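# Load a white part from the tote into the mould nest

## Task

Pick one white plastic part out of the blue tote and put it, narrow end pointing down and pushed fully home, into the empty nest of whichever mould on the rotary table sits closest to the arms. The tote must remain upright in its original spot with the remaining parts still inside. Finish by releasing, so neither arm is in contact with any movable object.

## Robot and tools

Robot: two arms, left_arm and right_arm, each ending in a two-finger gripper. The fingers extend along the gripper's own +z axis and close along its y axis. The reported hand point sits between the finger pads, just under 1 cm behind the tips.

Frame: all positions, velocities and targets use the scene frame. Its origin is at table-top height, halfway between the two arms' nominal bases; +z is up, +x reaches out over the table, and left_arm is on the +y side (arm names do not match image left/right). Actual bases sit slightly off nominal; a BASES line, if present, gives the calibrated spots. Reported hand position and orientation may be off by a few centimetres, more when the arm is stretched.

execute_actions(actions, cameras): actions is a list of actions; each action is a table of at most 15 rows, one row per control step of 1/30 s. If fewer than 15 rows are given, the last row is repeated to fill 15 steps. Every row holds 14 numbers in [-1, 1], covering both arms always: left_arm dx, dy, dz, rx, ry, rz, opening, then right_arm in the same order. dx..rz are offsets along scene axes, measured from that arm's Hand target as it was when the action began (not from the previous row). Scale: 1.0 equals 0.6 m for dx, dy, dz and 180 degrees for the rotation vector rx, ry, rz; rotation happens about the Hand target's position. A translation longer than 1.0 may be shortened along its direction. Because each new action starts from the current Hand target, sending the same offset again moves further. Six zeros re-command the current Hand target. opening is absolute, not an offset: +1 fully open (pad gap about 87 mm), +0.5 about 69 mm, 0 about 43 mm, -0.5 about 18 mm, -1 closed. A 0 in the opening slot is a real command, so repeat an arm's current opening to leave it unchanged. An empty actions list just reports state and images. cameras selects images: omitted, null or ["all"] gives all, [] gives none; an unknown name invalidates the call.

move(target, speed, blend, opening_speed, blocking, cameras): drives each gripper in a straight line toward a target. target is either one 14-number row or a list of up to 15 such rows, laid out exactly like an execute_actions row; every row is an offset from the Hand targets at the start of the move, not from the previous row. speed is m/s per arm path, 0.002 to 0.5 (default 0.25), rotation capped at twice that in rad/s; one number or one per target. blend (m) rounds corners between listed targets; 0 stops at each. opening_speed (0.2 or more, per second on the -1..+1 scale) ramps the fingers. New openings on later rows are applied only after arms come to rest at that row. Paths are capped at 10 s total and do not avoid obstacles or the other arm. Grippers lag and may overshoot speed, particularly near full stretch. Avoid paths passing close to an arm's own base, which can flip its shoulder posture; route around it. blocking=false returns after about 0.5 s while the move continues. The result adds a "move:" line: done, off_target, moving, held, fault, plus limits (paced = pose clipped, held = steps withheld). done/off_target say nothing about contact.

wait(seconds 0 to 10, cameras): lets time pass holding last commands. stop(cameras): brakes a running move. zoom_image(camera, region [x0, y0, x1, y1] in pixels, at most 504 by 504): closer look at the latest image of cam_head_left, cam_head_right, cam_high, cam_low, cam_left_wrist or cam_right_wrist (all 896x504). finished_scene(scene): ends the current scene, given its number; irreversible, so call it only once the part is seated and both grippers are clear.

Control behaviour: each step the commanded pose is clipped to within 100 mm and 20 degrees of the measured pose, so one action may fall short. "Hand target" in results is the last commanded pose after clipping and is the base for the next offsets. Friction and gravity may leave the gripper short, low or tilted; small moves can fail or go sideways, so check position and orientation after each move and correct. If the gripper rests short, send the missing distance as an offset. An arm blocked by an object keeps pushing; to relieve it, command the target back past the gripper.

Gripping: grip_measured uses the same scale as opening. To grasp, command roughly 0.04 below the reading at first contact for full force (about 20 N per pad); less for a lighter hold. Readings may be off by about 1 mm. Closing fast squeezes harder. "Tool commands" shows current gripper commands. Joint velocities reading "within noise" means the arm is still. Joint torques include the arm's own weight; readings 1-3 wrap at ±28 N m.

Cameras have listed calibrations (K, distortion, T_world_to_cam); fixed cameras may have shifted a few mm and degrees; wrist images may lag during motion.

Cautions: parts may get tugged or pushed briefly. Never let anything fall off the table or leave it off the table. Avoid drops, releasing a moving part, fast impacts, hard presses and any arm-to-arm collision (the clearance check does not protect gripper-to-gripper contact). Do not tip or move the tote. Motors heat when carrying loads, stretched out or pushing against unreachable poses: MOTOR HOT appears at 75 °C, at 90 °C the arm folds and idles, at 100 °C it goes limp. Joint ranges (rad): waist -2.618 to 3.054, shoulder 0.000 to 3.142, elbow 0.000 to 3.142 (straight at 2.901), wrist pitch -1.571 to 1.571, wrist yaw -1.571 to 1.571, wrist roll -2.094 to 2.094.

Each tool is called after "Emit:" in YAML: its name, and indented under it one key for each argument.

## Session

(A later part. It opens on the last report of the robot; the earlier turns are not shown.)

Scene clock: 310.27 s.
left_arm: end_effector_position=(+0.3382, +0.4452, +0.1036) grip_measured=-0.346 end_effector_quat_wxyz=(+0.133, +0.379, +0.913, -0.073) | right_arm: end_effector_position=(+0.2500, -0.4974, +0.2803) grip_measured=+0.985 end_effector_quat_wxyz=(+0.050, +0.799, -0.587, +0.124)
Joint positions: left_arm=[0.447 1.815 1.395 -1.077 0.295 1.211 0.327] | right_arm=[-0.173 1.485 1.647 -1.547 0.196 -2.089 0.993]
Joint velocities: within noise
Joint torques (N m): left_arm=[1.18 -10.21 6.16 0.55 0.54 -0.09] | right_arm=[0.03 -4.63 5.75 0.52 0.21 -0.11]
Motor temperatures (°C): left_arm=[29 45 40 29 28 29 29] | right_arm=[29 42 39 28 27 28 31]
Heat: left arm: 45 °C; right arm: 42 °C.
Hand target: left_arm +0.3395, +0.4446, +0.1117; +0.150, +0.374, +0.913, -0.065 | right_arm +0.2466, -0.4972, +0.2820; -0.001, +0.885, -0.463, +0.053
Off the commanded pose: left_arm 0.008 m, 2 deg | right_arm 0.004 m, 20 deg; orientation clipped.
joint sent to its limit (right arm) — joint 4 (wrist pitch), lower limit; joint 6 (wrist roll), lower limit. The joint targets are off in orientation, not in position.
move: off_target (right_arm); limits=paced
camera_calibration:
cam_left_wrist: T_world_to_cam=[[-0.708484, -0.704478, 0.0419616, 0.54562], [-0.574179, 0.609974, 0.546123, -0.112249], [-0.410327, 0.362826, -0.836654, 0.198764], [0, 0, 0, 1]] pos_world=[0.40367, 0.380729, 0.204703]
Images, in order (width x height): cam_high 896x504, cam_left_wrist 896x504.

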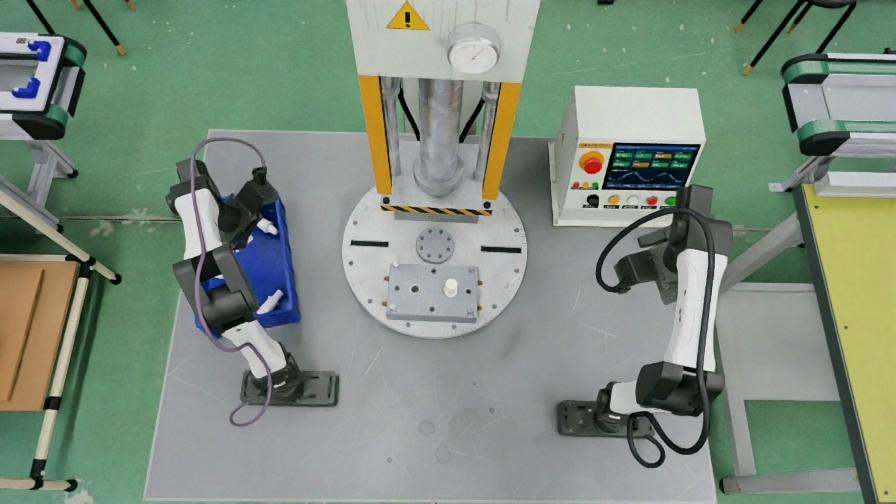

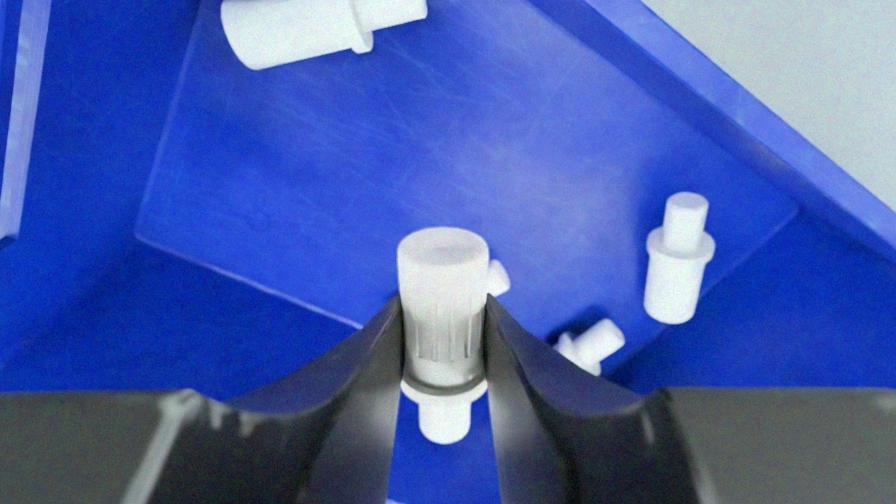

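Emit:
move:
  target: [0.008,0.006,-0.125,0,0,0,-0.6,0,0,0,0,0,0,1]
  cameras: ["cam_left_wrist"]
  speed: 0.12

Scene clock: 321.30 s.
left_arm: end_effector_position=(+0.3454, +0.4483, +0.0434) grip_measured=-0.346 end_effector_quat_wxyz=(+0.148, +0.381, +0.911, -0.057) | right_arm: end_effector_position=(+0.2500, -0.4974, +0.2803) grip_measured=+0.985 end_effector_quat_wxyz=(+0.050, +0.799, -0.587, +0.124)
Joint positions: left_arm=[0.447 1.869 1.213 -0.795 0.297 1.21 0.327] | right_arm=[-0.173 1.485 1.647 -1.547 0.196 -2.089 0.993]
Joint velocities: within noise
Joint torques (N m): left_arm=[1.43 -6.61 6.23 0.59 0.53 -0.03] | right_arm=[0.08 -4.57 5.75 0.52 0.2 -0.11]
Motor temperatures (°C): left_arm=[29 47 39 29 28 29 29] | right_arm=[29 42 39 28 27 28 31]
Heat: left arm: 47 °C; right arm: 42 °C.
Hand target: left_arm +0.3443, +0.4482, +0.0366; +0.150, +0.374, +0.913, -0.066 | right_arm +0.2466, -0.4972, +0.2820; -0.001, +0.885, -0.463, +0.053
Off the commanded pose: left_arm 0.007 m, 1 deg | right_arm 0.004 m, 20 deg; orientation clipped.
joint sent to its limit (right arm) — joint 4 (wrist pitch), lower limit; joint 6 (wrist roll), lower limit. The joint targets are off in orientation, not in position.
move: off_target (right_arm); limits=paced
camera_calibration:
cam_left_wrist: T_world_to_cam=[[-0.708951, -0.705257, 0.0000529974, 0.557734], [-0.59699, 0.600157, 0.532366, -0.0642164], [-0.375487, 0.37739, -0.846514, 0.132148], [0, 0, 0, 1]] pos_world=[0.40669, 0.382015, 0.146022]
Images, in order (width x height): cam_left_wrist 896x504.

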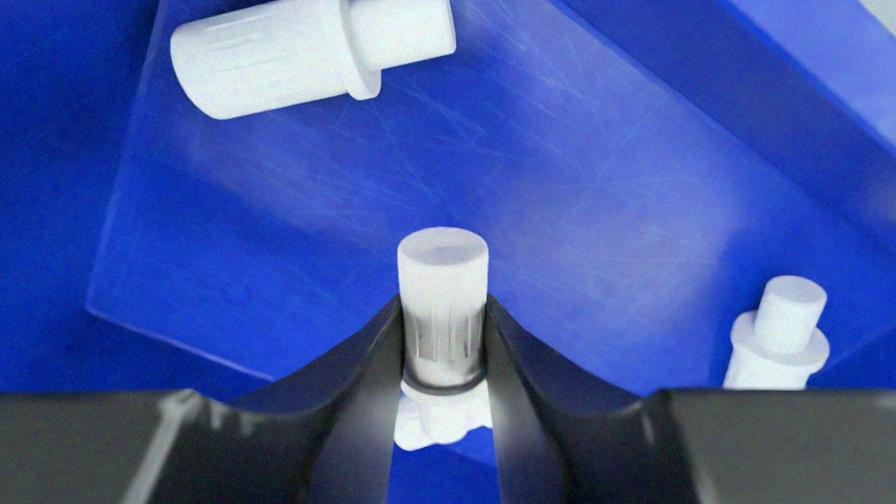

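Emit:
move:
  target: [0.003,-0.002,-0.04,0,0,0,-0.6,0,0,0,0,0,0,1]
  cameras: ["cam_left_wrist"]
  speed: 0.05

Scene clock: 333.87 s.
left_arm: end_effector_position=(+0.3482, +0.4495, +0.0211) grip_measured=-0.346 end_effector_quat_wxyz=(+0.151, +0.381, +0.911, -0.055) | right_arm: end_effector_position=(+0.2500, -0.4974, +0.2803) grip_measured=+0.985 end_effector_quat_wxyz=(+0.050, +0.799, -0.587, +0.124)
Joint positions: left_arm=[0.447 1.911 1.172 -0.705 0.297 1.208 0.327] | right_arm=[-0.173 1.485 1.647 -1.547 0.196 -2.089 0.993]
Joint velocities: within noise
Joint torques (N m): left_arm=[0.99 -6.56 5.79 0.63 0.52 -0.07] | right_arm=[0.17 -4.57 5.76 0.48 0.17 -0.08]
Motor temperatures (°C): left_arm=[29 44 40 29 28 29 29] | right_arm=[29 42 39 28 27 28 31]
Heat: left arm: 44 °C; right arm: 42 °C.
Hand target: left_arm +0.3461, +0.4470, +0.0127; +0.150, +0.374, +0.913, -0.065 | right_arm +0.2466, -0.4972, +0.2820; -0.001, +0.885, -0.463, +0.053
Off the commanded pose: left_arm 0.009 m, 1 deg | right_arm 0.004 m, 20 deg; orientation clipped.
joint sent to its limit (right arm) — joint 4 (wrist pitch), lower limit; joint 6 (wrist roll), lower limit. The joint targets are off in orientation, not in position.
move: off_target (right_arm); limits=paced
camera_calibration:
cam_left_wrist: T_world_to_cam=[[-0.7074, -0.706788, -0.00603645, 0.560873], [-0.601522, 0.597514, 0.530234, -0.048629], [-0.371156, 0.378718, -0.84783, 0.111771], [0, 0, 0, 1]] pos_world=[0.408994, 0.383145, 0.123933]
Images, in order (width x height): cam_left_wrist 896x504.

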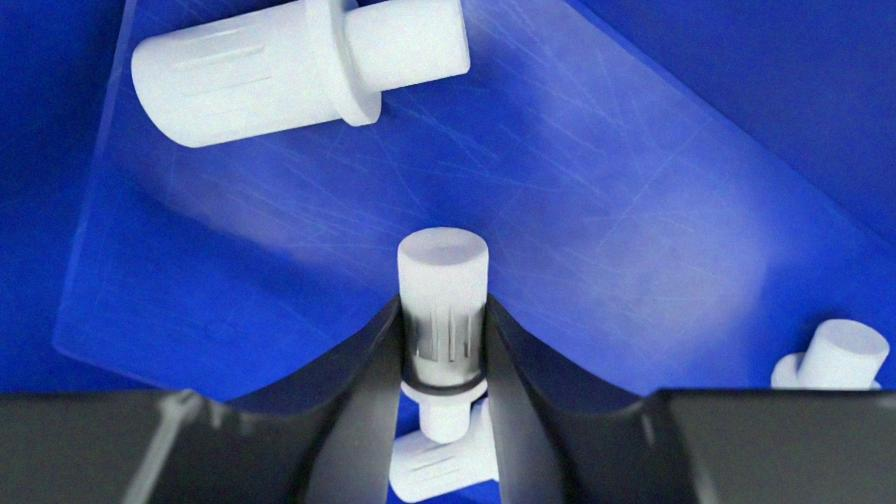

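Emit:
move:
  target: [0.004,-0.008,-0.008,0,0,0,-0.6,0,0,0,0,0,0,1]
  cameras: []
  speed: 0.04

Emit:
move:
  target: [0,0,0,0,0,0,0.1,0,0,0,0,0,0,1]
  cameras: ["cam_left_wrist"]
  opening_speed: 0.4

Scene clock: 353.23 s.
left_arm: end_effector_position=(+0.3496, +0.4485, +0.0169) grip_measured=-0.346 end_effector_quat_wxyz=(+0.152, +0.376, +0.913, -0.054) | right_arm: end_effector_position=(+0.2500, -0.4974, +0.2803) grip_measured=+0.985 end_effector_quat_wxyz=(+0.050, +0.799, -0.587, +0.124)
Joint positions: left_arm=[0.443 1.919 1.163 -0.681 0.297 1.192 0.327] | right_arm=[-0.173 1.485 1.647 -1.547 0.196 -2.089 0.993]
Joint velocities: within noise
Joint torques (N m): left_arm=[0.1 -6.46 5.72 0.68 0.5 -0.05] | right_arm=[0.09 -4.53 5.78 0.51 0.17 -0.11]
Motor temperatures (°C): left_arm=[29 43 40 29 28 29 29] | right_arm=[29 42 39 28 27 28 31]
Heat: left arm: 43 °C; right arm: 42 °C.
Hand target: left_arm +0.3486, +0.4422, +0.0080; +0.150, +0.374, +0.913, -0.065 | right_arm +0.2466, -0.4972, +0.2820; -0.001, +0.885, -0.463, +0.053
Off the commanded pose: left_arm 0.011 m, 1 deg | right_arm 0.004 m, 20 deg; orientation clipped.
joint sent to its limit (right arm) — joint 4 (wrist pitch), lower limit; joint 6 (wrist roll), lower limit. The joint targets are off in orientation, not in position.
move: off_target (left_arm, right_arm); limits=paced
No camera images: "cameras" was empty.

Scene clock: 355.20 s.
left_arm: end_effector_position=(+0.3498, +0.4485, +0.0169) grip_measured=+0.100 end_effector_quat_wxyz=(+0.153, +0.375, +0.913, -0.053) | right_arm: end_effector_position=(+0.2500, -0.4974, +0.2803) grip_measured=+0.985 end_effector_quat_wxyz=(+0.050, +0.799, -0.587, +0.124)
Joint positions: left_arm=[0.443 1.919 1.163 -0.68 0.297 1.191 0.55] | right_arm=[-0.173 1.485 1.647 -1.547 0.196 -2.089 0.993]
Joint velocities: within noise
Joint torques (N m): left_arm=[0.06 -6.49 5.71 0.65 0.5 -0.07] | right_arm=[0.01 -4.57 5.75 0.5 0.16 -0.08]
Motor temperatures (°C): left_arm=[29 43 40 29 28 29 29] | right_arm=[29 42 39 28 27 28 31]
Heat: left arm: 43 °C; right arm: 42 °C.
Hand target: left_arm +0.3485, +0.4422, +0.0080; +0.150, +0.374, +0.913, -0.066 | right_arm +0.2466, -0.4972, +0.2820; -0.001, +0.885, -0.463, +0.053
Off the commanded pose: left_arm 0.011 m, 1 deg | right_arm 0.004 m, 20 deg; orientation clipped.
joint sent to its limit (right arm) — joint 4 (wrist pitch), lower limit; joint 6 (wrist roll), lower limit. The joint targets are off in orientation, not in position.
move: off_target (left_arm, right_arm); limits=paced
camera_calibration:
cam_left_wrist: T_world_to_cam=[[-0.699033, -0.715049, -0.0076188, 0.56203], [-0.610129, 0.590839, 0.527874, -0.0387945], [-0.372955, 0.37365, -0.849288, 0.112041], [0, 0, 0, 1]] pos_world=[0.410994, 0.382937, 0.119915]
Images, in order (width x height): cam_left_wrist 896x504.

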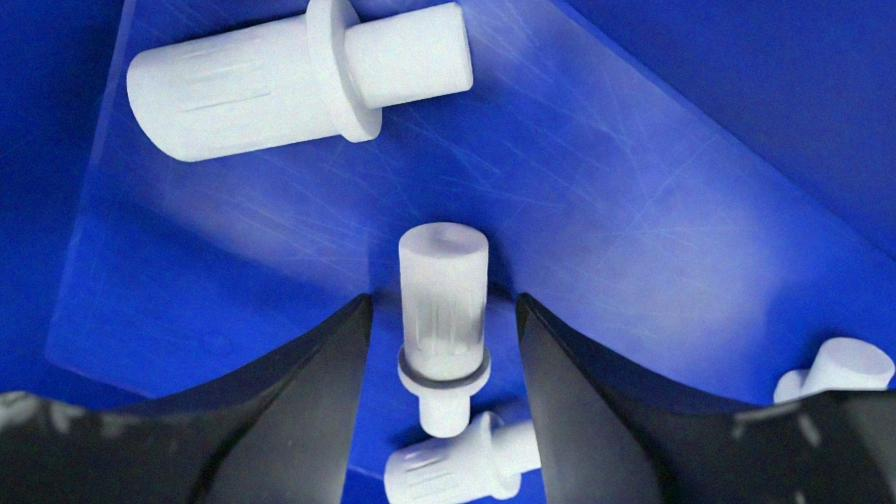

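Emit:
move:
  target:
    - [0,0.004,0.08,0,0,0,0.2,0,0,0,0,0,0,1]
    - [0.010,-0.006,0.08,0.044,0.044,0,0.2,0,0,0,0,0,0,1]
  cameras: ["cam_left_wrist"]
  speed: 0.1

Scene clock: 365.90 s.
left_arm: end_effector_position=(+0.3524, +0.4384, +0.0577) grip_measured=+0.200 end_effector_quat_wxyz=(+0.070, +0.380, +0.922, -0.027) | right_arm: end_effector_position=(+0.2500, -0.4974, +0.2803) grip_measured=+0.985 end_effector_quat_wxyz=(+0.050, +0.799, -0.587, +0.124)
Joint positions: left_arm=[0.333 1.918 1.342 -0.924 0.132 1.097 0.6] | right_arm=[-0.173 1.485 1.647 -1.547 0.196 -2.089 0.993]
Joint velocities: within noise
Joint torques (N m): left_arm=[0.21 -6.63 9.31 0.29 0.15 -0.06] | right_arm=[0.06 -4.67 5.63 0.53 0.2 -0.1]
Motor temperatures (°C): left_arm=[29 42 40 29 28 29 29] | right_arm=[29 42 39 28 27 28 31]
Heat: left arm: 42 °C; right arm: 42 °C.
Hand target: left_arm +0.3545, +0.4386, +0.0559; +0.061, +0.378, +0.923, -0.028 | right_arm +0.2466, -0.4972, +0.2820; -0.001, +0.885, -0.463, +0.053
Off the commanded pose: left_arm 0.003 m, 1 deg | right_arm 0.004 m, 20 deg; orientation clipped.
joint sent to its limit (right arm) — joint 4 (wrist pitch), lower limit; joint 6 (wrist roll), lower limit. The joint targets are off in orientation, not in position.
move: off_target (right_arm); limits=paced
camera_calibration:
cam_left_wrist: T_world_to_cam=[[-0.700211, -0.713911, 0.00595821, 0.556065], [-0.529003, 0.52442, 0.667187, -0.0602642], [-0.479437, 0.46402, -0.744866, 0.143286], [0, 0, 0, 1]] pos_world=[0.42618, 0.362097, 0.143623]
Images, in order (width x height): cam_left_wrist 896x504.

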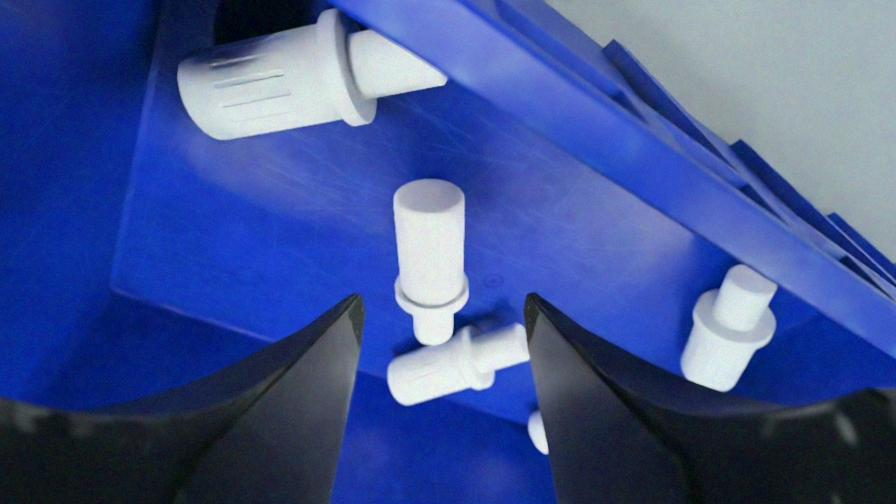

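Emit:
move:
  target:
    - [0,0,0,-0.044,-0.044,0,0.2,0,0,0,0,0,0,1]
    - [-0.006,0.008,-0.062,-0.044,-0.044,0,0.2,0,0,0,0,0,0,1]
  cameras: ["cam_left_wrist"]
  speed: 0.08

Scene clock: 385.40 s.
left_arm: end_effector_position=(+0.3533, +0.4443, +0.0274) grip_measured=+0.200 end_effector_quat_wxyz=(+0.150, +0.375, +0.913, -0.055) | right_arm: end_effector_position=(+0.2500, -0.4974, +0.2803) grip_measured=+0.985 end_effector_quat_wxyz=(+0.050, +0.799, -0.587, +0.124)
Joint positions: left_arm=[0.427 1.909 1.196 -0.725 0.293 1.174 0.6] | right_arm=[-0.173 1.485 1.647 -1.547 0.196 -2.089 0.993]
Joint velocities: within noise
Joint torques (N m): left_arm=[1.37 -6.61 5.79 0.67 0.52 0.1] | right_arm=[0.1 -4.7 5.86 0.5 0.18 -0.11]
Motor temperatures (°C): left_arm=[29 41 42 29 28 29 29] | right_arm=[29 42 39 28 27 28 31]
Heat: left arm: 42 °C; right arm: 42 °C.
Hand target: left_arm +0.3509, +0.4435, +0.0187; +0.150, +0.374, +0.913, -0.066 | right_arm +0.2466, -0.4972, +0.2820; -0.001, +0.885, -0.463, +0.053
Off the commanded pose: left_arm 0.009 m, 1 deg | right_arm 0.004 m, 20 deg; orientation clipped.
joint sent to its limit (right arm) — joint 4 (wrist pitch), lower limit; joint 6 (wrist roll), lower limit. The joint targets are off in orientation, not in position.
move: off_target (right_arm); limits=paced
camera_calibration:
cam_left_wrist: T_world_to_cam=[[-0.698588, -0.715521, -0.0022141, 0.561441], [-0.607379, 0.591364, 0.530452, -0.0409669], [-0.37824, 0.371912, -0.847712, 0.126444], [0, 0, 0, 1]] pos_world=[0.415159, 0.378923, 0.130162]
Images, in order (width x height): cam_left_wrist 896x504.

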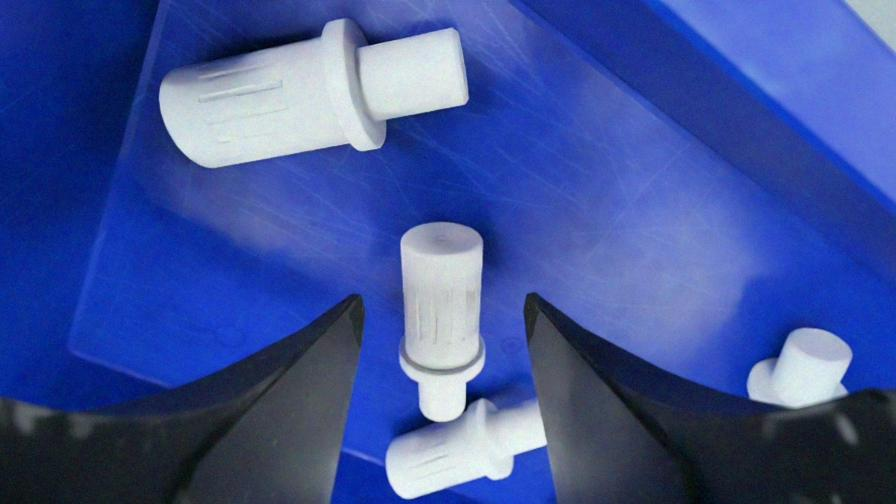

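Emit:
move:
  target: [-0.002,0.004,-0.018,0,0,0,0.2,0,0,0,0,0,0,1]
  cameras: []
  speed: 0.04

Emit:
move:
  target: [0,0,0,0,0,0,-0.6,0,0,0,0,0,0,1]
  cameras: ["cam_left_wrist"]
  opening_speed: 0.6

Scene clock: 391.27 s.
left_arm: end_effector_position=(+0.3525, +0.4468, +0.0171) grip_measured=+0.200 end_effector_quat_wxyz=(+0.151, +0.375, +0.913, -0.055) | right_arm: end_effector_position=(+0.2500, -0.4974, +0.2803) grip_measured=+0.985 end_effector_quat_wxyz=(+0.050, +0.799, -0.587, +0.124)
Joint positions: left_arm=[0.435 1.927 1.176 -0.687 0.295 1.182 0.6] | right_arm=[-0.173 1.485 1.647 -1.547 0.196 -2.089 0.993]
Joint velocities: within noise
Joint torques (N m): left_arm=[1.37 -6.52 5.7 0.63 0.52 0.1] | right_arm=[0.06 -4.66 5.81 0.53 0.18 -0.11]
Motor temperatures (°C): left_arm=[29 41 42 29 28 29 29] | right_arm=[29 42 39 28 27 28 31]
Heat: left arm: 42 °C; right arm: 42 °C.
Hand target: left_arm +0.3497, +0.4458, +0.0080; +0.150, +0.374, +0.913, -0.066 | right_arm +0.2466, -0.4972, +0.2820; -0.001, +0.885, -0.463, +0.053
Off the commanded pose: left_arm 0.010 m, 1 deg | right_arm 0.004 m, 20 deg; orientation clipped.
joint sent to its limit (right arm) — joint 4 (wrist pitch), lower limit; joint 6 (wrist roll), lower limit. The joint targets are off in orientation, not in position.
move: off_target (right_arm); limits=paced
No camera images: "cameras" was empty.

Scene clock: 392.80 s.
left_arm: end_effector_position=(+0.3527, +0.4469, +0.0172) grip_measured=-0.345 end_effector_quat_wxyz=(+0.151, +0.375, +0.913, -0.055) | right_arm: end_effector_position=(+0.2500, -0.4974, +0.2803) grip_measured=+0.985 end_effector_quat_wxyz=(+0.050, +0.799, -0.587, +0.124)
Joint positions: left_arm=[0.435 1.927 1.176 -0.687 0.295 1.182 0.328] | right_arm=[-0.173 1.485 1.647 -1.547 0.196 -2.089 0.993]
Joint velocities: within noise
Joint torques (N m): left_arm=[1.39 -6.52 5.7 0.66 0.52 0.09] | right_arm=[-0.03 -4.56 5.87 0.52 0.2 -0.07]
Motor temperatures (°C): left_arm=[29 41 42 29 28 29 29] | right_arm=[29 42 39 28 27 28 31]
Heat: left arm: 42 °C; right arm: 42 °C.
Hand target: left_arm +0.3498, +0.4458, +0.0080; +0.150, +0.374, +0.913, -0.065 | right_arm +0.2466, -0.4972, +0.2820; -0.001, +0.885, -0.463, +0.053
Off the commanded pose: left_arm 0.010 m, 1 deg | right_arm 0.004 m, 20 deg; orientation clipped.
joint sent to its limit (right arm) — joint 4 (wrist pitch), lower limit; joint 6 (wrist roll), lower limit. The joint targets are off in orientation, not in position.
move: off_target (right_arm); limits=paced
camera_calibration:
cam_left_wrist: T_world_to_cam=[[-0.698926, -0.71518, -0.00444887, 0.562831], [-0.608286, 0.591167, 0.529632, -0.03701], [-0.376152, 0.37288, -0.848216, 0.11543], [0, 0, 0, 1]] pos_world=[0.414284, 0.381363, 0.120015]
Images, in order (width x height): cam_left_wrist 896x504.

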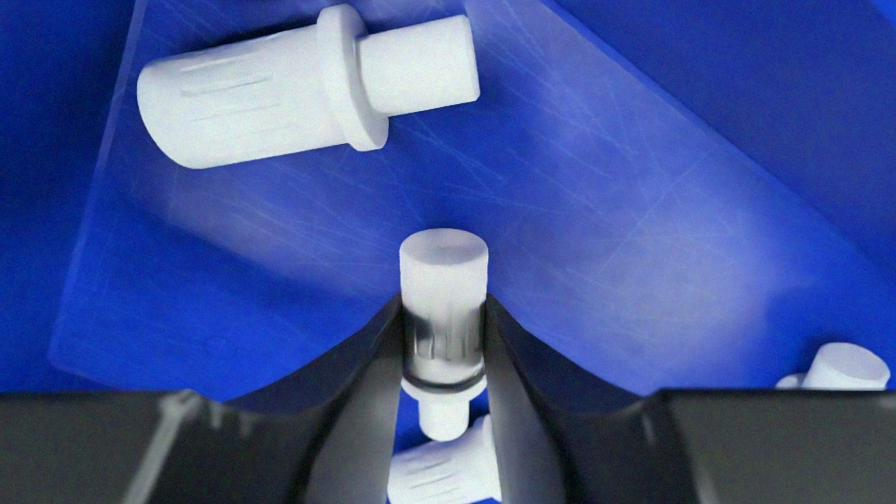

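Emit:
move:
  target:
    - [0,0,0.28,0,0,0,-0.6,0,0,0,0,0,0,1]
    - [-0.271,-0.353,0.28,0,0,0.111,-0.6,0,0,0,0,0,0,1]
    - [-0.271,-0.353,0.08,0,0,0.111,-0.6,0,0,0,0,0,0,1]
  cameras: ["cam_left_wrist","cam_high"]
  speed: 0.16
  blend: 0.03

Scene clock: 408.23 s.
left_arm: end_effector_position=(+0.1872, +0.2336, +0.0600) grip_measured=-0.345 end_effector_quat_wxyz=(+0.160, +0.211, +0.963, -0.044) | right_arm: end_effector_position=(+0.2500, -0.4974, +0.2803) grip_measured=+0.985 end_effector_quat_wxyz=(+0.050, +0.799, -0.587, +0.124)
Joint positions: left_arm=[-0.452 1.077 0.559 -0.719 0.006 -0.033 0.328] | right_arm=[-0.173 1.485 1.647 -1.547 0.196 -2.089 0.993]
Joint velocities: within noise
Joint torques (N m): left_arm=[0.08 -1.46 6.68 1.1 -0.03 -0.07] | right_arm=[0.06 -4.59 5.7 0.52 0.17 -0.13]
Motor temperatures (°C): left_arm=[29 41 41 29 28 29 29] | right_arm=[29 42 39 28 27 28 31]
Heat: left arm: 41 °C; right arm: 42 °C.
Hand target: left_arm +0.1871, +0.2341, +0.0559; +0.159, +0.210, +0.964, -0.038 | right_arm +0.2466, -0.4972, +0.2820; -0.001, +0.885, -0.463, +0.053
Off the commanded pose: left_arm 0.004 m, 1 deg | right_arm 0.004 m, 20 deg; orientation clipped.
joint sent to its limit (right arm) — joint 4 (wrist pitch), lower limit; joint 6 (wrist roll), lower limit. The joint targets are off in orientation, not in position.
move: off_target (right_arm); limits=paced
camera_calibration:
cam_left_wrist: T_world_to_cam=[[-0.417418, -0.908337, 0.0262142, 0.285393], [-0.770325, 0.369004, 0.520035, 0.0485405], [-0.48204, 0.196878, -0.853743, 0.230277], [0, 0, 0, 1]] pos_world=[0.267523, 0.195985, 0.163873]
Images, in order (width x height): cam_high 896x504, cam_left_wrist 896x504.

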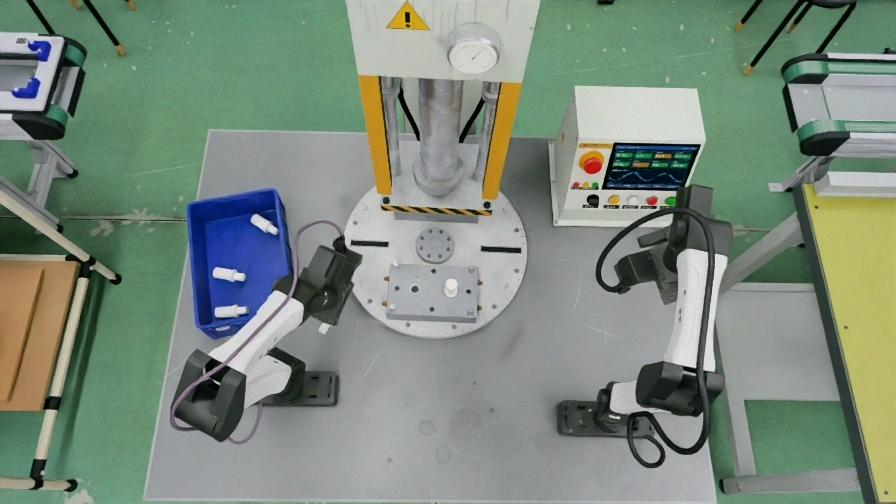

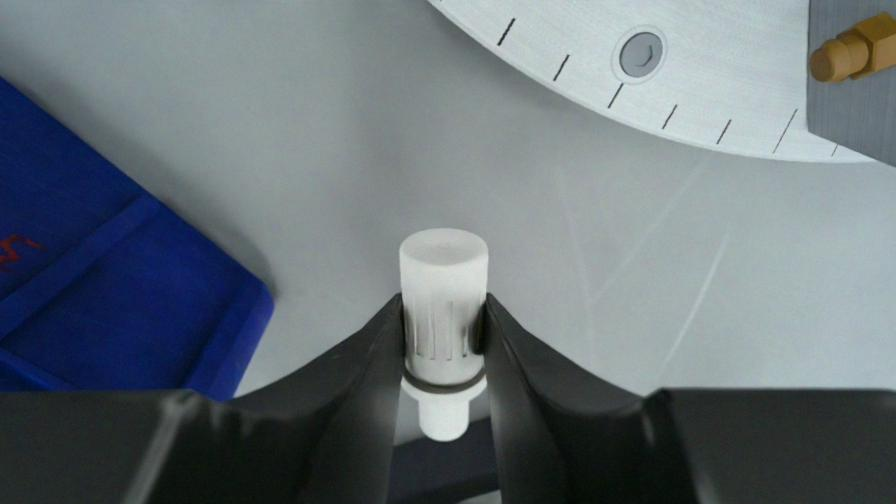

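Emit:
move:
  target: [0,0,-0.078,0,0,0,-0.6,0,0,0,0,0,0,1]
  cameras: ["cam_left_wrist"]
  speed: 0.05

Scene clock: 416.33 s.
left_arm: end_effector_position=(+0.1892, +0.2325, +0.0143) grip_measured=-0.345 end_effector_quat_wxyz=(+0.162, +0.211, +0.963, -0.044) | right_arm: end_effector_position=(+0.2500, -0.4974, +0.2803) grip_measured=+0.985 end_effector_quat_wxyz=(+0.050, +0.799, -0.587, +0.124)
Joint positions: left_arm=[-0.452 1.186 0.417 -0.464 0.006 -0.033 0.328] | right_arm=[-0.173 1.485 1.647 -1.547 0.196 -2.089 0.993]
Joint velocities: within noise
Joint torques (N m): left_arm=[0.06 -1.66 5.65 1.17 -0.03 -0.07] | right_arm=[0.08 -4.56 5.74 0.53 0.2 -0.07]
Motor temperatures (°C): left_arm=[29 40 41 29 28 29 29] | right_arm=[29 42 39 28 27 28 31]
Heat: left arm: 41 °C; right arm: 42 °C.
Hand target: left_arm +0.1871, +0.2340, +0.0092; +0.159, +0.210, +0.964, -0.039 | right_arm +0.2466, -0.4972, +0.2820; -0.001, +0.885, -0.463, +0.053
Off the commanded pose: left_arm 0.006 m, 1 deg | right_arm 0.004 m, 20 deg; orientation clipped.
joint sent to its limit (right arm) — joint 4 (wrist pitch), lower limit; joint 6 (wrist roll), lower limit. The joint targets are off in orientation, not in position.
move: off_target (right_arm); limits=paced
camera_calibration:
cam_left_wrist: T_world_to_cam=[[-0.417507, -0.908292, 0.0263403, 0.286518], [-0.772093, 0.369888, 0.516773, 0.0744152], [-0.479124, 0.195419, -0.855717, 0.192337], [0, 0, 0, 1]] pos_world=[0.269232, 0.19513, 0.118584]
Images, in order (width x height): cam_left_wrist 896x504.

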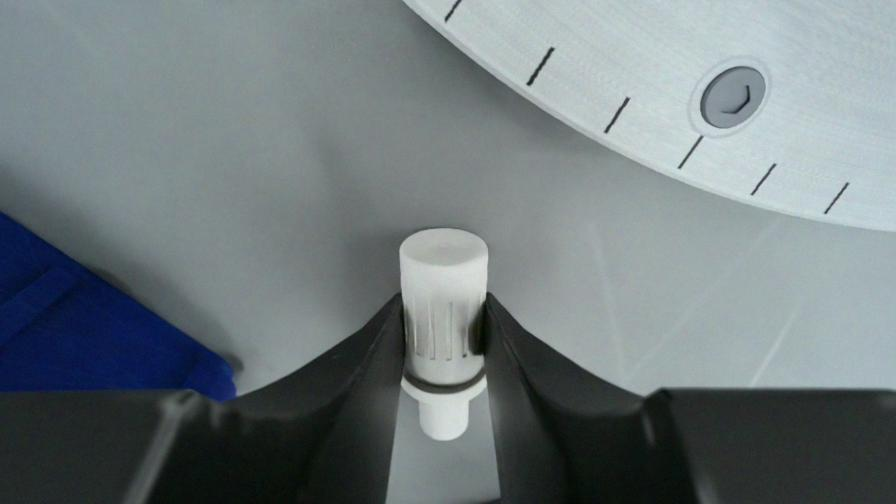

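Emit:
move:
  target: [0,0,-0.004,0,0,0,-0.6,0,0,0,0,0,0,1]
  cameras: []
  speed: 0.04

Emit:
move:
  target: [0,0,0,0,0,0,-0.1,0,0,0,0,0,0,1]
  cameras: []
  opening_speed: 0.4

Emit:
move:
  target: [0,0,0.01,0.043,0.093,0,-0.1,0,0,0,0,0,0,1]
  cameras: ["cam_left_wrist","cam_high"]
  speed: 0.08

Scene clock: 425.43 s.
left_arm: end_effector_position=(+0.1903, +0.2320, +0.0140) grip_measured=-0.345 end_effector_quat_wxyz=(+0.165, +0.211, +0.962, -0.045) | right_arm: end_effector_position=(+0.2500, -0.4974, +0.2803) grip_measured=+0.985 end_effector_quat_wxyz=(+0.050, +0.799, -0.587, +0.124)
Joint positions: left_arm=[-0.452 1.187 0.415 -0.456 0.006 -0.033 0.328] | right_arm=[-0.173 1.485 1.647 -1.547 0.196 -2.089 0.993]
Joint velocities: within noise
Joint torques (N m): left_arm=[0.08 -1.18 5.26 1.22 -0.03 -0.06] | right_arm=[0.13 -4.53 5.74 0.52 0.17 -0.09]
Motor temperatures (°C): left_arm=[29 38 41 30 28 29 29] | right_arm=[29 42 39 28 27 28 31]
Heat: left arm: 41 °C; right arm: 42 °C.
Hand target: left_arm +0.1871, +0.2340, +0.0068; +0.159, +0.210, +0.964, -0.039 | right_arm +0.2466, -0.4972, +0.2820; -0.001, +0.885, -0.463, +0.053
Off the commanded pose: left_arm 0.008 m, 1 deg | right_arm 0.004 m, 20 deg; orientation clipped.
joint sent to its limit (right arm) — joint 4 (wrist pitch), lower limit; joint 6 (wrist roll), lower limit. The joint targets are off in orientation, not in position.
move: off_target (right_arm); limits=paced
No camera images: "cameras" was empty.

Scene clock: 426.90 s.
left_arm: end_effector_position=(+0.1914, +0.2311, +0.0129) grip_measured=-0.100 end_effector_quat_wxyz=(+0.168, +0.210, +0.962, -0.046) | right_arm: end_effector_position=(+0.2500, -0.4974, +0.2803) grip_measured=+0.985 end_effector_quat_wxyz=(+0.050, +0.799, -0.587, +0.124)
Joint positions: left_arm=[-0.453 1.191 0.411 -0.441 0.006 -0.036 0.45] | right_arm=[-0.173 1.485 1.647 -1.547 0.196 -2.089 0.993]
Joint velocities: within noise
Joint torques (N m): left_arm=[0.16 -1.43 5.65 1.09 -0.02 -0.04] | right_arm=[0.1 -4.59 5.72 0.52 0.18 -0.09]
Motor temperatures (°C): left_arm=[29 38 41 30 28 29 29] | right_arm=[29 42 39 28 27 28 31]
Heat: left arm: 41 °C; right arm: 42 °C.
Hand target: left_arm +0.1871, +0.2341, +0.0068; +0.159, +0.210, +0.964, -0.038 | right_arm +0.2466, -0.4972, +0.2820; -0.001, +0.885, -0.463, +0.053
Off the commanded pose: left_arm 0.008 m, 1 deg | right_arm 0.004 m, 20 deg; orientation clipped.
joint sent to its limit (right arm) — joint 4 (wrist pitch), lower limit; joint 6 (wrist roll), lower limit. The joint targets are off in orientation, not in position.
move: off_target (right_arm); limits=paced
No camera images: "cameras" was empty.

Scene clock: 429.50 s.
left_arm: end_effector_position=(+0.1838, +0.2349, +0.0112) grip_measured=-0.100 end_effector_quat_wxyz=(+0.006, +0.213, +0.977, -0.005) | right_arm: end_effector_position=(+0.2500, -0.4974, +0.2803) grip_measured=+0.985 end_effector_quat_wxyz=(+0.050, +0.799, -0.587, +0.124)
Joint positions: left_arm=[-0.453 1.535 0.665 -0.687 0.006 -0.036 0.45] | right_arm=[-0.173 1.485 1.647 -1.547 0.196 -2.089 0.993]
Joint velocities: within noise
Joint torques (N m): left_arm=[1.01 -3.4 8.14 0.26 0.11 0.04] | right_arm=[0.09 -4.67 5.83 0.53 0.2 -0.08]
Motor temperatures (°C): left_arm=[29 38 41 30 28 29 29] | right_arm=[29 42 39 28 27 28 31]
Heat: left arm: 41 °C; right arm: 42 °C.
Hand target: left_arm +0.1871, +0.2340, +0.0128; +0.003, +0.212, +0.977, -0.004 | right_arm +0.2466, -0.4972, +0.2820; -0.001, +0.885, -0.463, +0.053
Off the commanded pose: left_arm 0.004 m, 0 deg | right_arm 0.004 m, 20 deg; orientation clipped.
joint sent to its limit (right arm) — joint 4 (wrist pitch), lower limit; joint 6 (wrist roll), lower limit. The joint targets are off in orientation, not in position.
move: off_target (right_arm); limits=paced
camera_calibration:
cam_left_wrist: T_world_to_cam=[[-0.4105, -0.911751, 0.0141172, 0.286144], [-0.58564, 0.275478, 0.762324, 0.0561172], [-0.698939, 0.304667, -0.647042, 0.199008], [0, 0, 0, 1]] pos_world=[0.289421, 0.184802, 0.0819475]
Images, in order (width x height): cam_high 896x504, cam_left_wrist 896x504.

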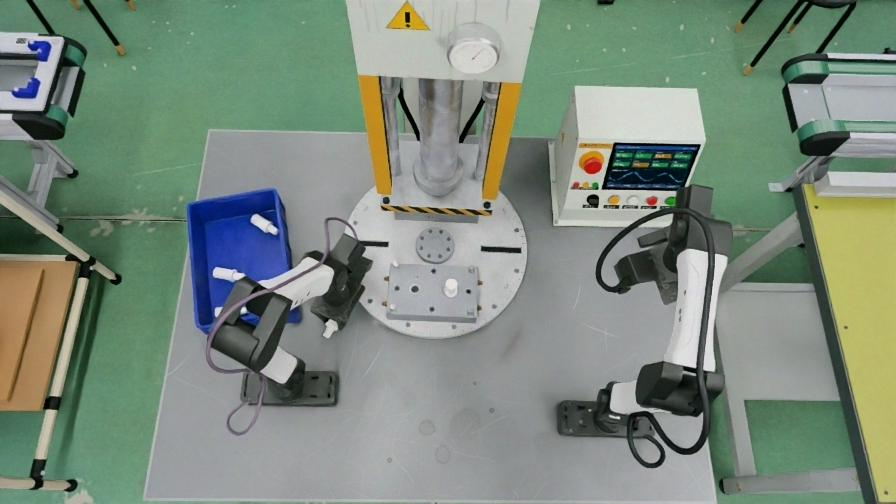

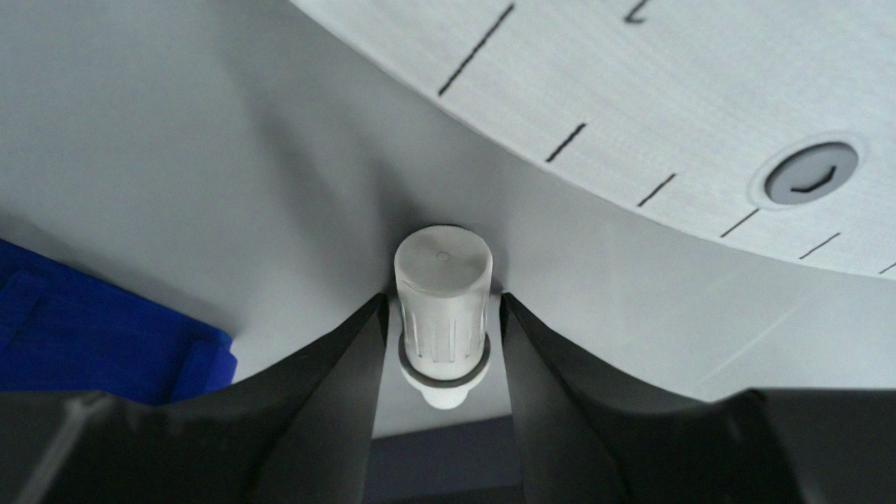

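Emit:
move:
  target: [0.016,-0.008,0.008,0,0,0,-0.1,0,0,0,0,0,0,1]
  cameras: ["cam_left_wrist"]
  speed: 0.04

Scene clock: 433.83 s.
left_arm: end_effector_position=(+0.1937, +0.2299, +0.0163) grip_measured=-0.100 end_effector_quat_wxyz=(+0.006, +0.213, +0.977, -0.005) | right_arm: end_effector_position=(+0.2500, -0.4974, +0.2803) grip_measured=+0.985 end_effector_quat_wxyz=(+0.050, +0.799, -0.587, +0.124)
Joint positions: left_arm=[-0.453 1.563 0.716 -0.709 0.006 -0.036 0.45] | right_arm=[-0.173 1.485 1.647 -1.547 0.196 -2.089 0.993]
Joint velocities: within noise
Joint torques (N m): left_arm=[0.96 -3.67 8.18 0.26 0.11 0.03] | right_arm=[0.06 -4.56 5.71 0.51 0.2 -0.1]
Motor temperatures (°C): left_arm=[29 38 41 29 28 29 29] | right_arm=[29 42 39 28 27 28 31]
Heat: left arm: 41 °C; right arm: 42 °C.
Hand target: left_arm +0.1967, +0.2293, +0.0176; +0.003, +0.212, +0.977, -0.004 | right_arm +0.2466, -0.4972, +0.2820; -0.001, +0.885, -0.463, +0.053
Off the commanded pose: left_arm 0.003 m, 0 deg | right_arm 0.004 m, 20 deg; orientation clipped.
joint sent to its limit (right arm) — joint 4 (wrist pitch), lower limit; joint 6 (wrist roll), lower limit. The joint targets are off in orientation, not in position.
move: off_target (right_arm); limits=paced
camera_calibration:
cam_left_wrist: T_world_to_cam=[[-0.410515, -0.911744, 0.0141657, 0.285605], [-0.586419, 0.275869, 0.761583, 0.0594855], [-0.698276, 0.304334, -0.647913, 0.210653], [0, 0, 0, 1]] pos_world=[0.299223, 0.17988, 0.0871359]
Images, in order (width x height): cam_left_wrist 896x504.

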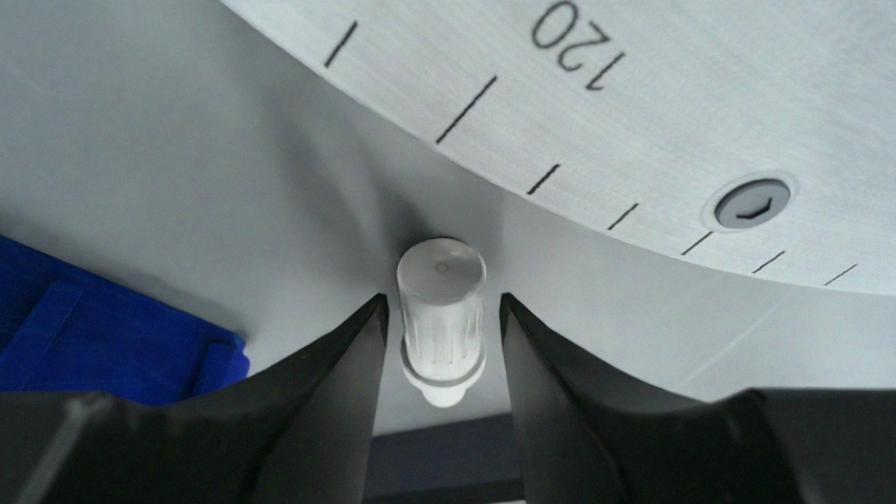

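Emit:
move:
  target: [0,0,-0.005,0,0,0,-0.1,0,0,0,0,0,0,1]
  cameras: []
  speed: 0.04

Emit:
move:
  target: [0,0,0,0,0,0,-0.6,0,0,0,0,0,0,1]
  cameras: []
  opening_speed: 0.6

Emit:
move:
  target: [0,0,0.33,0,0,0,-0.6,0,0,0,0,0,0,1]
  cameras: ["cam_left_wrist"]
  speed: 0.12

Scene clock: 444.13 s.
left_arm: end_effector_position=(+0.1926, +0.2305, +0.0150) grip_measured=-0.100 end_effector_quat_wxyz=(+0.002, +0.213, +0.977, -0.004) | right_arm: end_effector_position=(+0.2500, -0.4974, +0.2803) grip_measured=+0.985 end_effector_quat_wxyz=(+0.050, +0.799, -0.587, +0.124)
Joint positions: left_arm=[-0.453 1.571 0.716 -0.71 0.006 -0.036 0.45] | right_arm=[-0.173 1.485 1.647 -1.547 0.196 -2.089 0.993]
Joint velocities: within noise
Joint torques (N m): left_arm=[0.99 -3.69 7.53 0.39 0.11 0.04] | right_arm=[0.05 -4.66 5.68 0.5 0.22 -0.11]
Motor temperatures (°C): left_arm=[29 37 41 29 27 29 29] | right_arm=[29 42 39 28 27 28 31]
Heat: left arm: 41 °C; right arm: 42 °C.
Hand target: left_arm +0.1967, +0.2292, +0.0146; +0.003, +0.212, +0.977, -0.004 | right_arm +0.2466, -0.4972, +0.2820; -0.001, +0.885, -0.463, +0.053
Off the commanded pose: left_arm 0.004 m, 0 deg | right_arm 0.004 m, 20 deg; orientation clipped.
joint sent to its limit (right arm) — joint 4 (wrist pitch), lower limit; joint 6 (wrist roll), lower limit. The joint targets are off in orientation, not in position.
move: off_target (right_arm); limits=paced
No camera images: "cameras" was empty.

Scene clock: 445.17 s.
left_arm: end_effector_position=(+0.1926, +0.2305, +0.0150) grip_measured=-0.345 end_effector_quat_wxyz=(+0.002, +0.213, +0.977, -0.004) | right_arm: end_effector_position=(+0.2500, -0.4974, +0.2803) grip_measured=+0.985 end_effector_quat_wxyz=(+0.050, +0.799, -0.587, +0.124)
Joint positions: left_arm=[-0.453 1.571 0.716 -0.71 0.006 -0.036 0.328] | right_arm=[-0.173 1.485 1.647 -1.547 0.196 -2.089 0.993]
Joint velocities: within noise
Joint torques (N m): left_arm=[0.98 -3.7 7.53 0.4 0.11 0.03] | right_arm=[0.13 -4.56 5.83 0.51 0.18 -0.09]
Motor temperatures (°C): left_arm=[29 37 41 29 27 29 29] | right_arm=[29 42 39 28 27 28 31]
Heat: left arm: 41 °C; right arm: 42 °C.
Hand target: left_arm +0.1967, +0.2292, +0.0146; +0.003, +0.212, +0.977, -0.004 | right_arm +0.2466, -0.4972, +0.2820; -0.001, +0.885, -0.463, +0.053
Off the commanded pose: left_arm 0.004 m, 0 deg | right_arm 0.004 m, 20 deg; orientation clipped.
joint sent to its limit (right arm) — joint 4 (wrist pitch), lower limit; joint 6 (wrist roll), lower limit. The joint targets are off in orientation, not in position.
move: off_target (right_arm); limits=paced
No camera images: "cameras" was empty.

Scene clock: 447.57 s.
left_arm: end_effector_position=(+0.1955, +0.2290, +0.2080) grip_measured=-0.345 end_effector_quat_wxyz=(+0.000, +0.213, +0.977, -0.003) | right_arm: end_effector_position=(+0.2500, -0.4974, +0.2803) grip_measured=+0.985 end_effector_quat_wxyz=(+0.050, +0.799, -0.587, +0.124)
Joint positions: left_arm=[-0.453 1.431 1.391 -1.529 0.006 -0.036 0.328] | right_arm=[-0.173 1.485 1.647 -1.547 0.196 -2.089 0.993]
Joint velocities: within noise
Joint torques (N m): left_arm=[0.96 -4.3 9.13 0.21 0.1 0.03] | right_arm=[0.14 -4.59 5.85 0.49 0.2 -0.09]
Motor temperatures (°C): left_arm=[29 37 41 29 27 29 29] | right_arm=[29 42 39 28 27 28 31]
Heat: left arm: 41 °C; right arm: 42 °C.
Hand target: left_arm +0.1967, +0.2293, +0.2126; +0.003, +0.212, +0.977, -0.004 | right_arm +0.2466, -0.4972, +0.2820; -0.001, +0.885, -0.463, +0.053
Off the commanded pose: left_arm 0.005 m, 0 deg | right_arm 0.004 m, 20 deg; orientation clipped.
joint sent to its limit (right arm) — joint 4 (wrist pitch), lower limit; joint 6 (wrist roll), lower limit. The joint targets are off in orientation, not in position.
move: off_target (right_arm); limits=paced
camera_calibration:
cam_left_wrist: T_world_to_cam=[[-0.410344, -0.911829, 0.0135829, 0.282912], [-0.577019, 0.271148, 0.770408, -0.0877867], [-0.706164, 0.308295, -0.637407, 0.334826], [0, 0, 0, 1]] pos_world=[0.301879, 0.178546, 0.277209]
Images, in order (width x height): cam_left_wrist 896x504.

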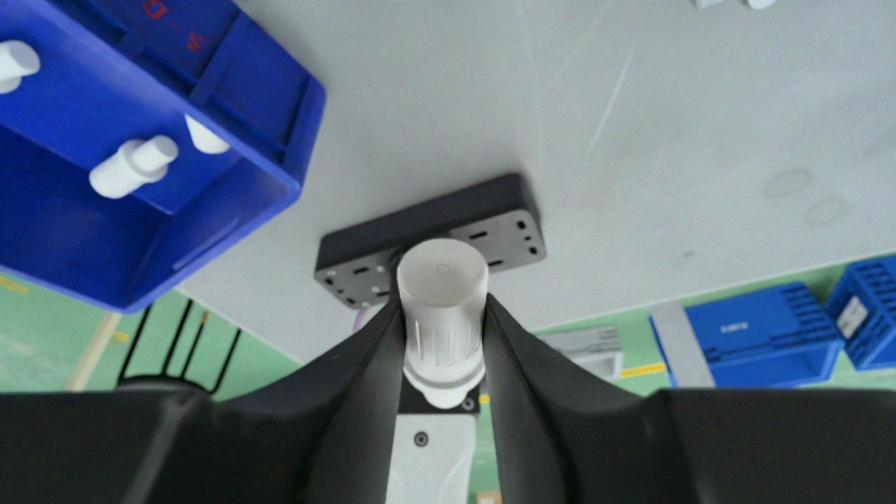

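Emit:
zoom_image:
  camera: "cam_left_wrist"
  region: [380, 210, 520, 430]

Emit:
execute_actions:
  actions: []
  cameras: ["cam_high","cam_low"]

Emit:
zoom_image:
  camera: "cam_high"
  region: [360, 240, 500, 340]

Emit:
zoom_image:
  camera: "cam_low"
  region: [350, 160, 500, 270]

Scaled by 2.291 from the camera's 896x504 image, which has a finer 1280x720 frame.

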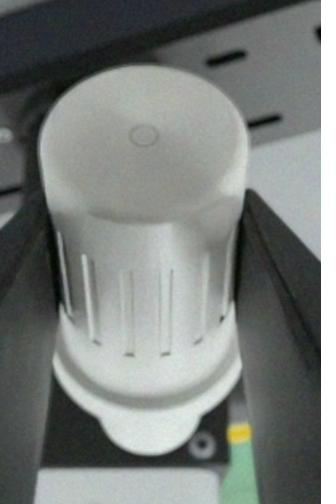

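Scene clock: 459.50 s.
left_arm: end_effector_position=(+0.1953, +0.2291, +0.2080) grip_measured=-0.345 end_effector_quat_wxyz=(-0.001, +0.213, +0.977, -0.003) | right_arm: end_effector_position=(+0.2500, -0.4974, +0.2803) grip_measured=+0.985 end_effector_quat_wxyz=(+0.050, +0.799, -0.587, +0.124)
Joint positions: left_arm=[-0.453 1.431 1.391 -1.53 0.006 -0.036 0.328] | right_arm=[-0.173 1.485 1.647 -1.547 0.196 -2.089 0.993]
Joint velocities: within noise
Joint torques (N m): left_arm=[0.98 -4.3 9.17 0.23 0.11 0.03] | right_arm=[-0.02 -4.63 5.79 0.51 0.21 -0.11]
Motor temperatures (°C): left_arm=[29 37 42 29 27 29 29] | right_arm=[29 42 39 28 27 28 31]
Heat: left arm: 42 °C; right arm: 42 °C.
Hand target: left_arm +0.1967, +0.2292, +0.2125; +0.003, +0.212, +0.977, -0.004 | right_arm +0.2466, -0.4972, +0.2820; -0.001, +0.885, -0.463, +0.053
Tool commands: left_gripper/opening=-0.6 right_gripper/opening=+1.0
Off the commanded pose: left_arm 0.005 m, 0 deg | right_arm 0.004 m, 20 deg; orientation clipped.
Images, in order (width x height): cam_high 896x504, cam_low 896x504.

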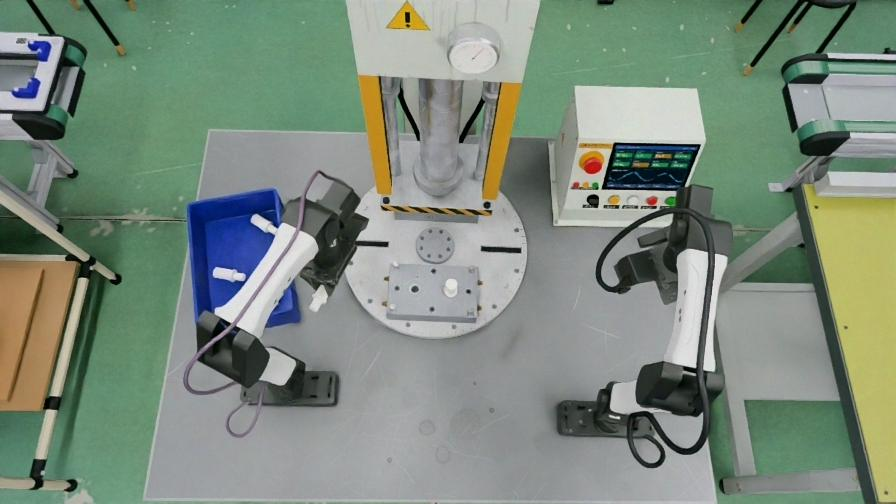

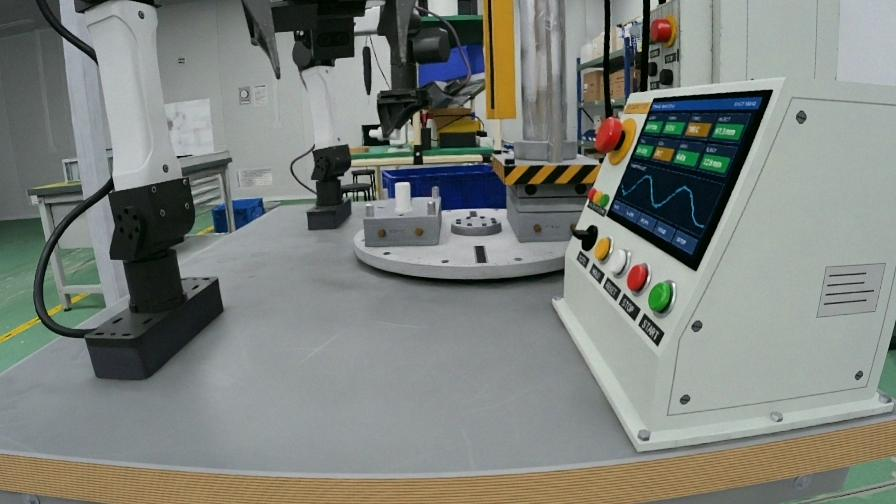

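Scaled by 3.600 from the camera's 896x504 image, which has a finer 1280x720 frame.

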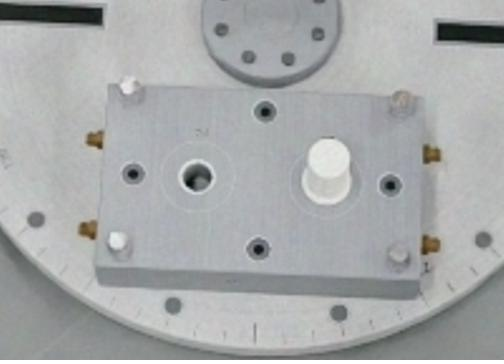

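Scaled by 3.360 from the camera's 896x504 image, which has a finer 1280x720 frame.

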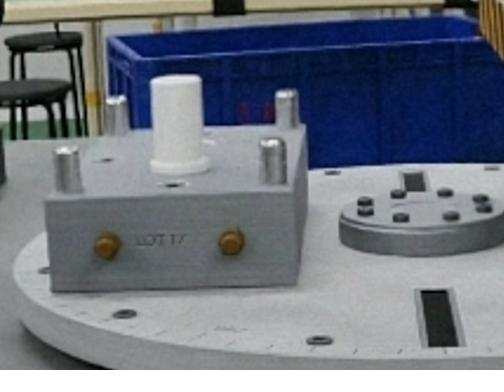

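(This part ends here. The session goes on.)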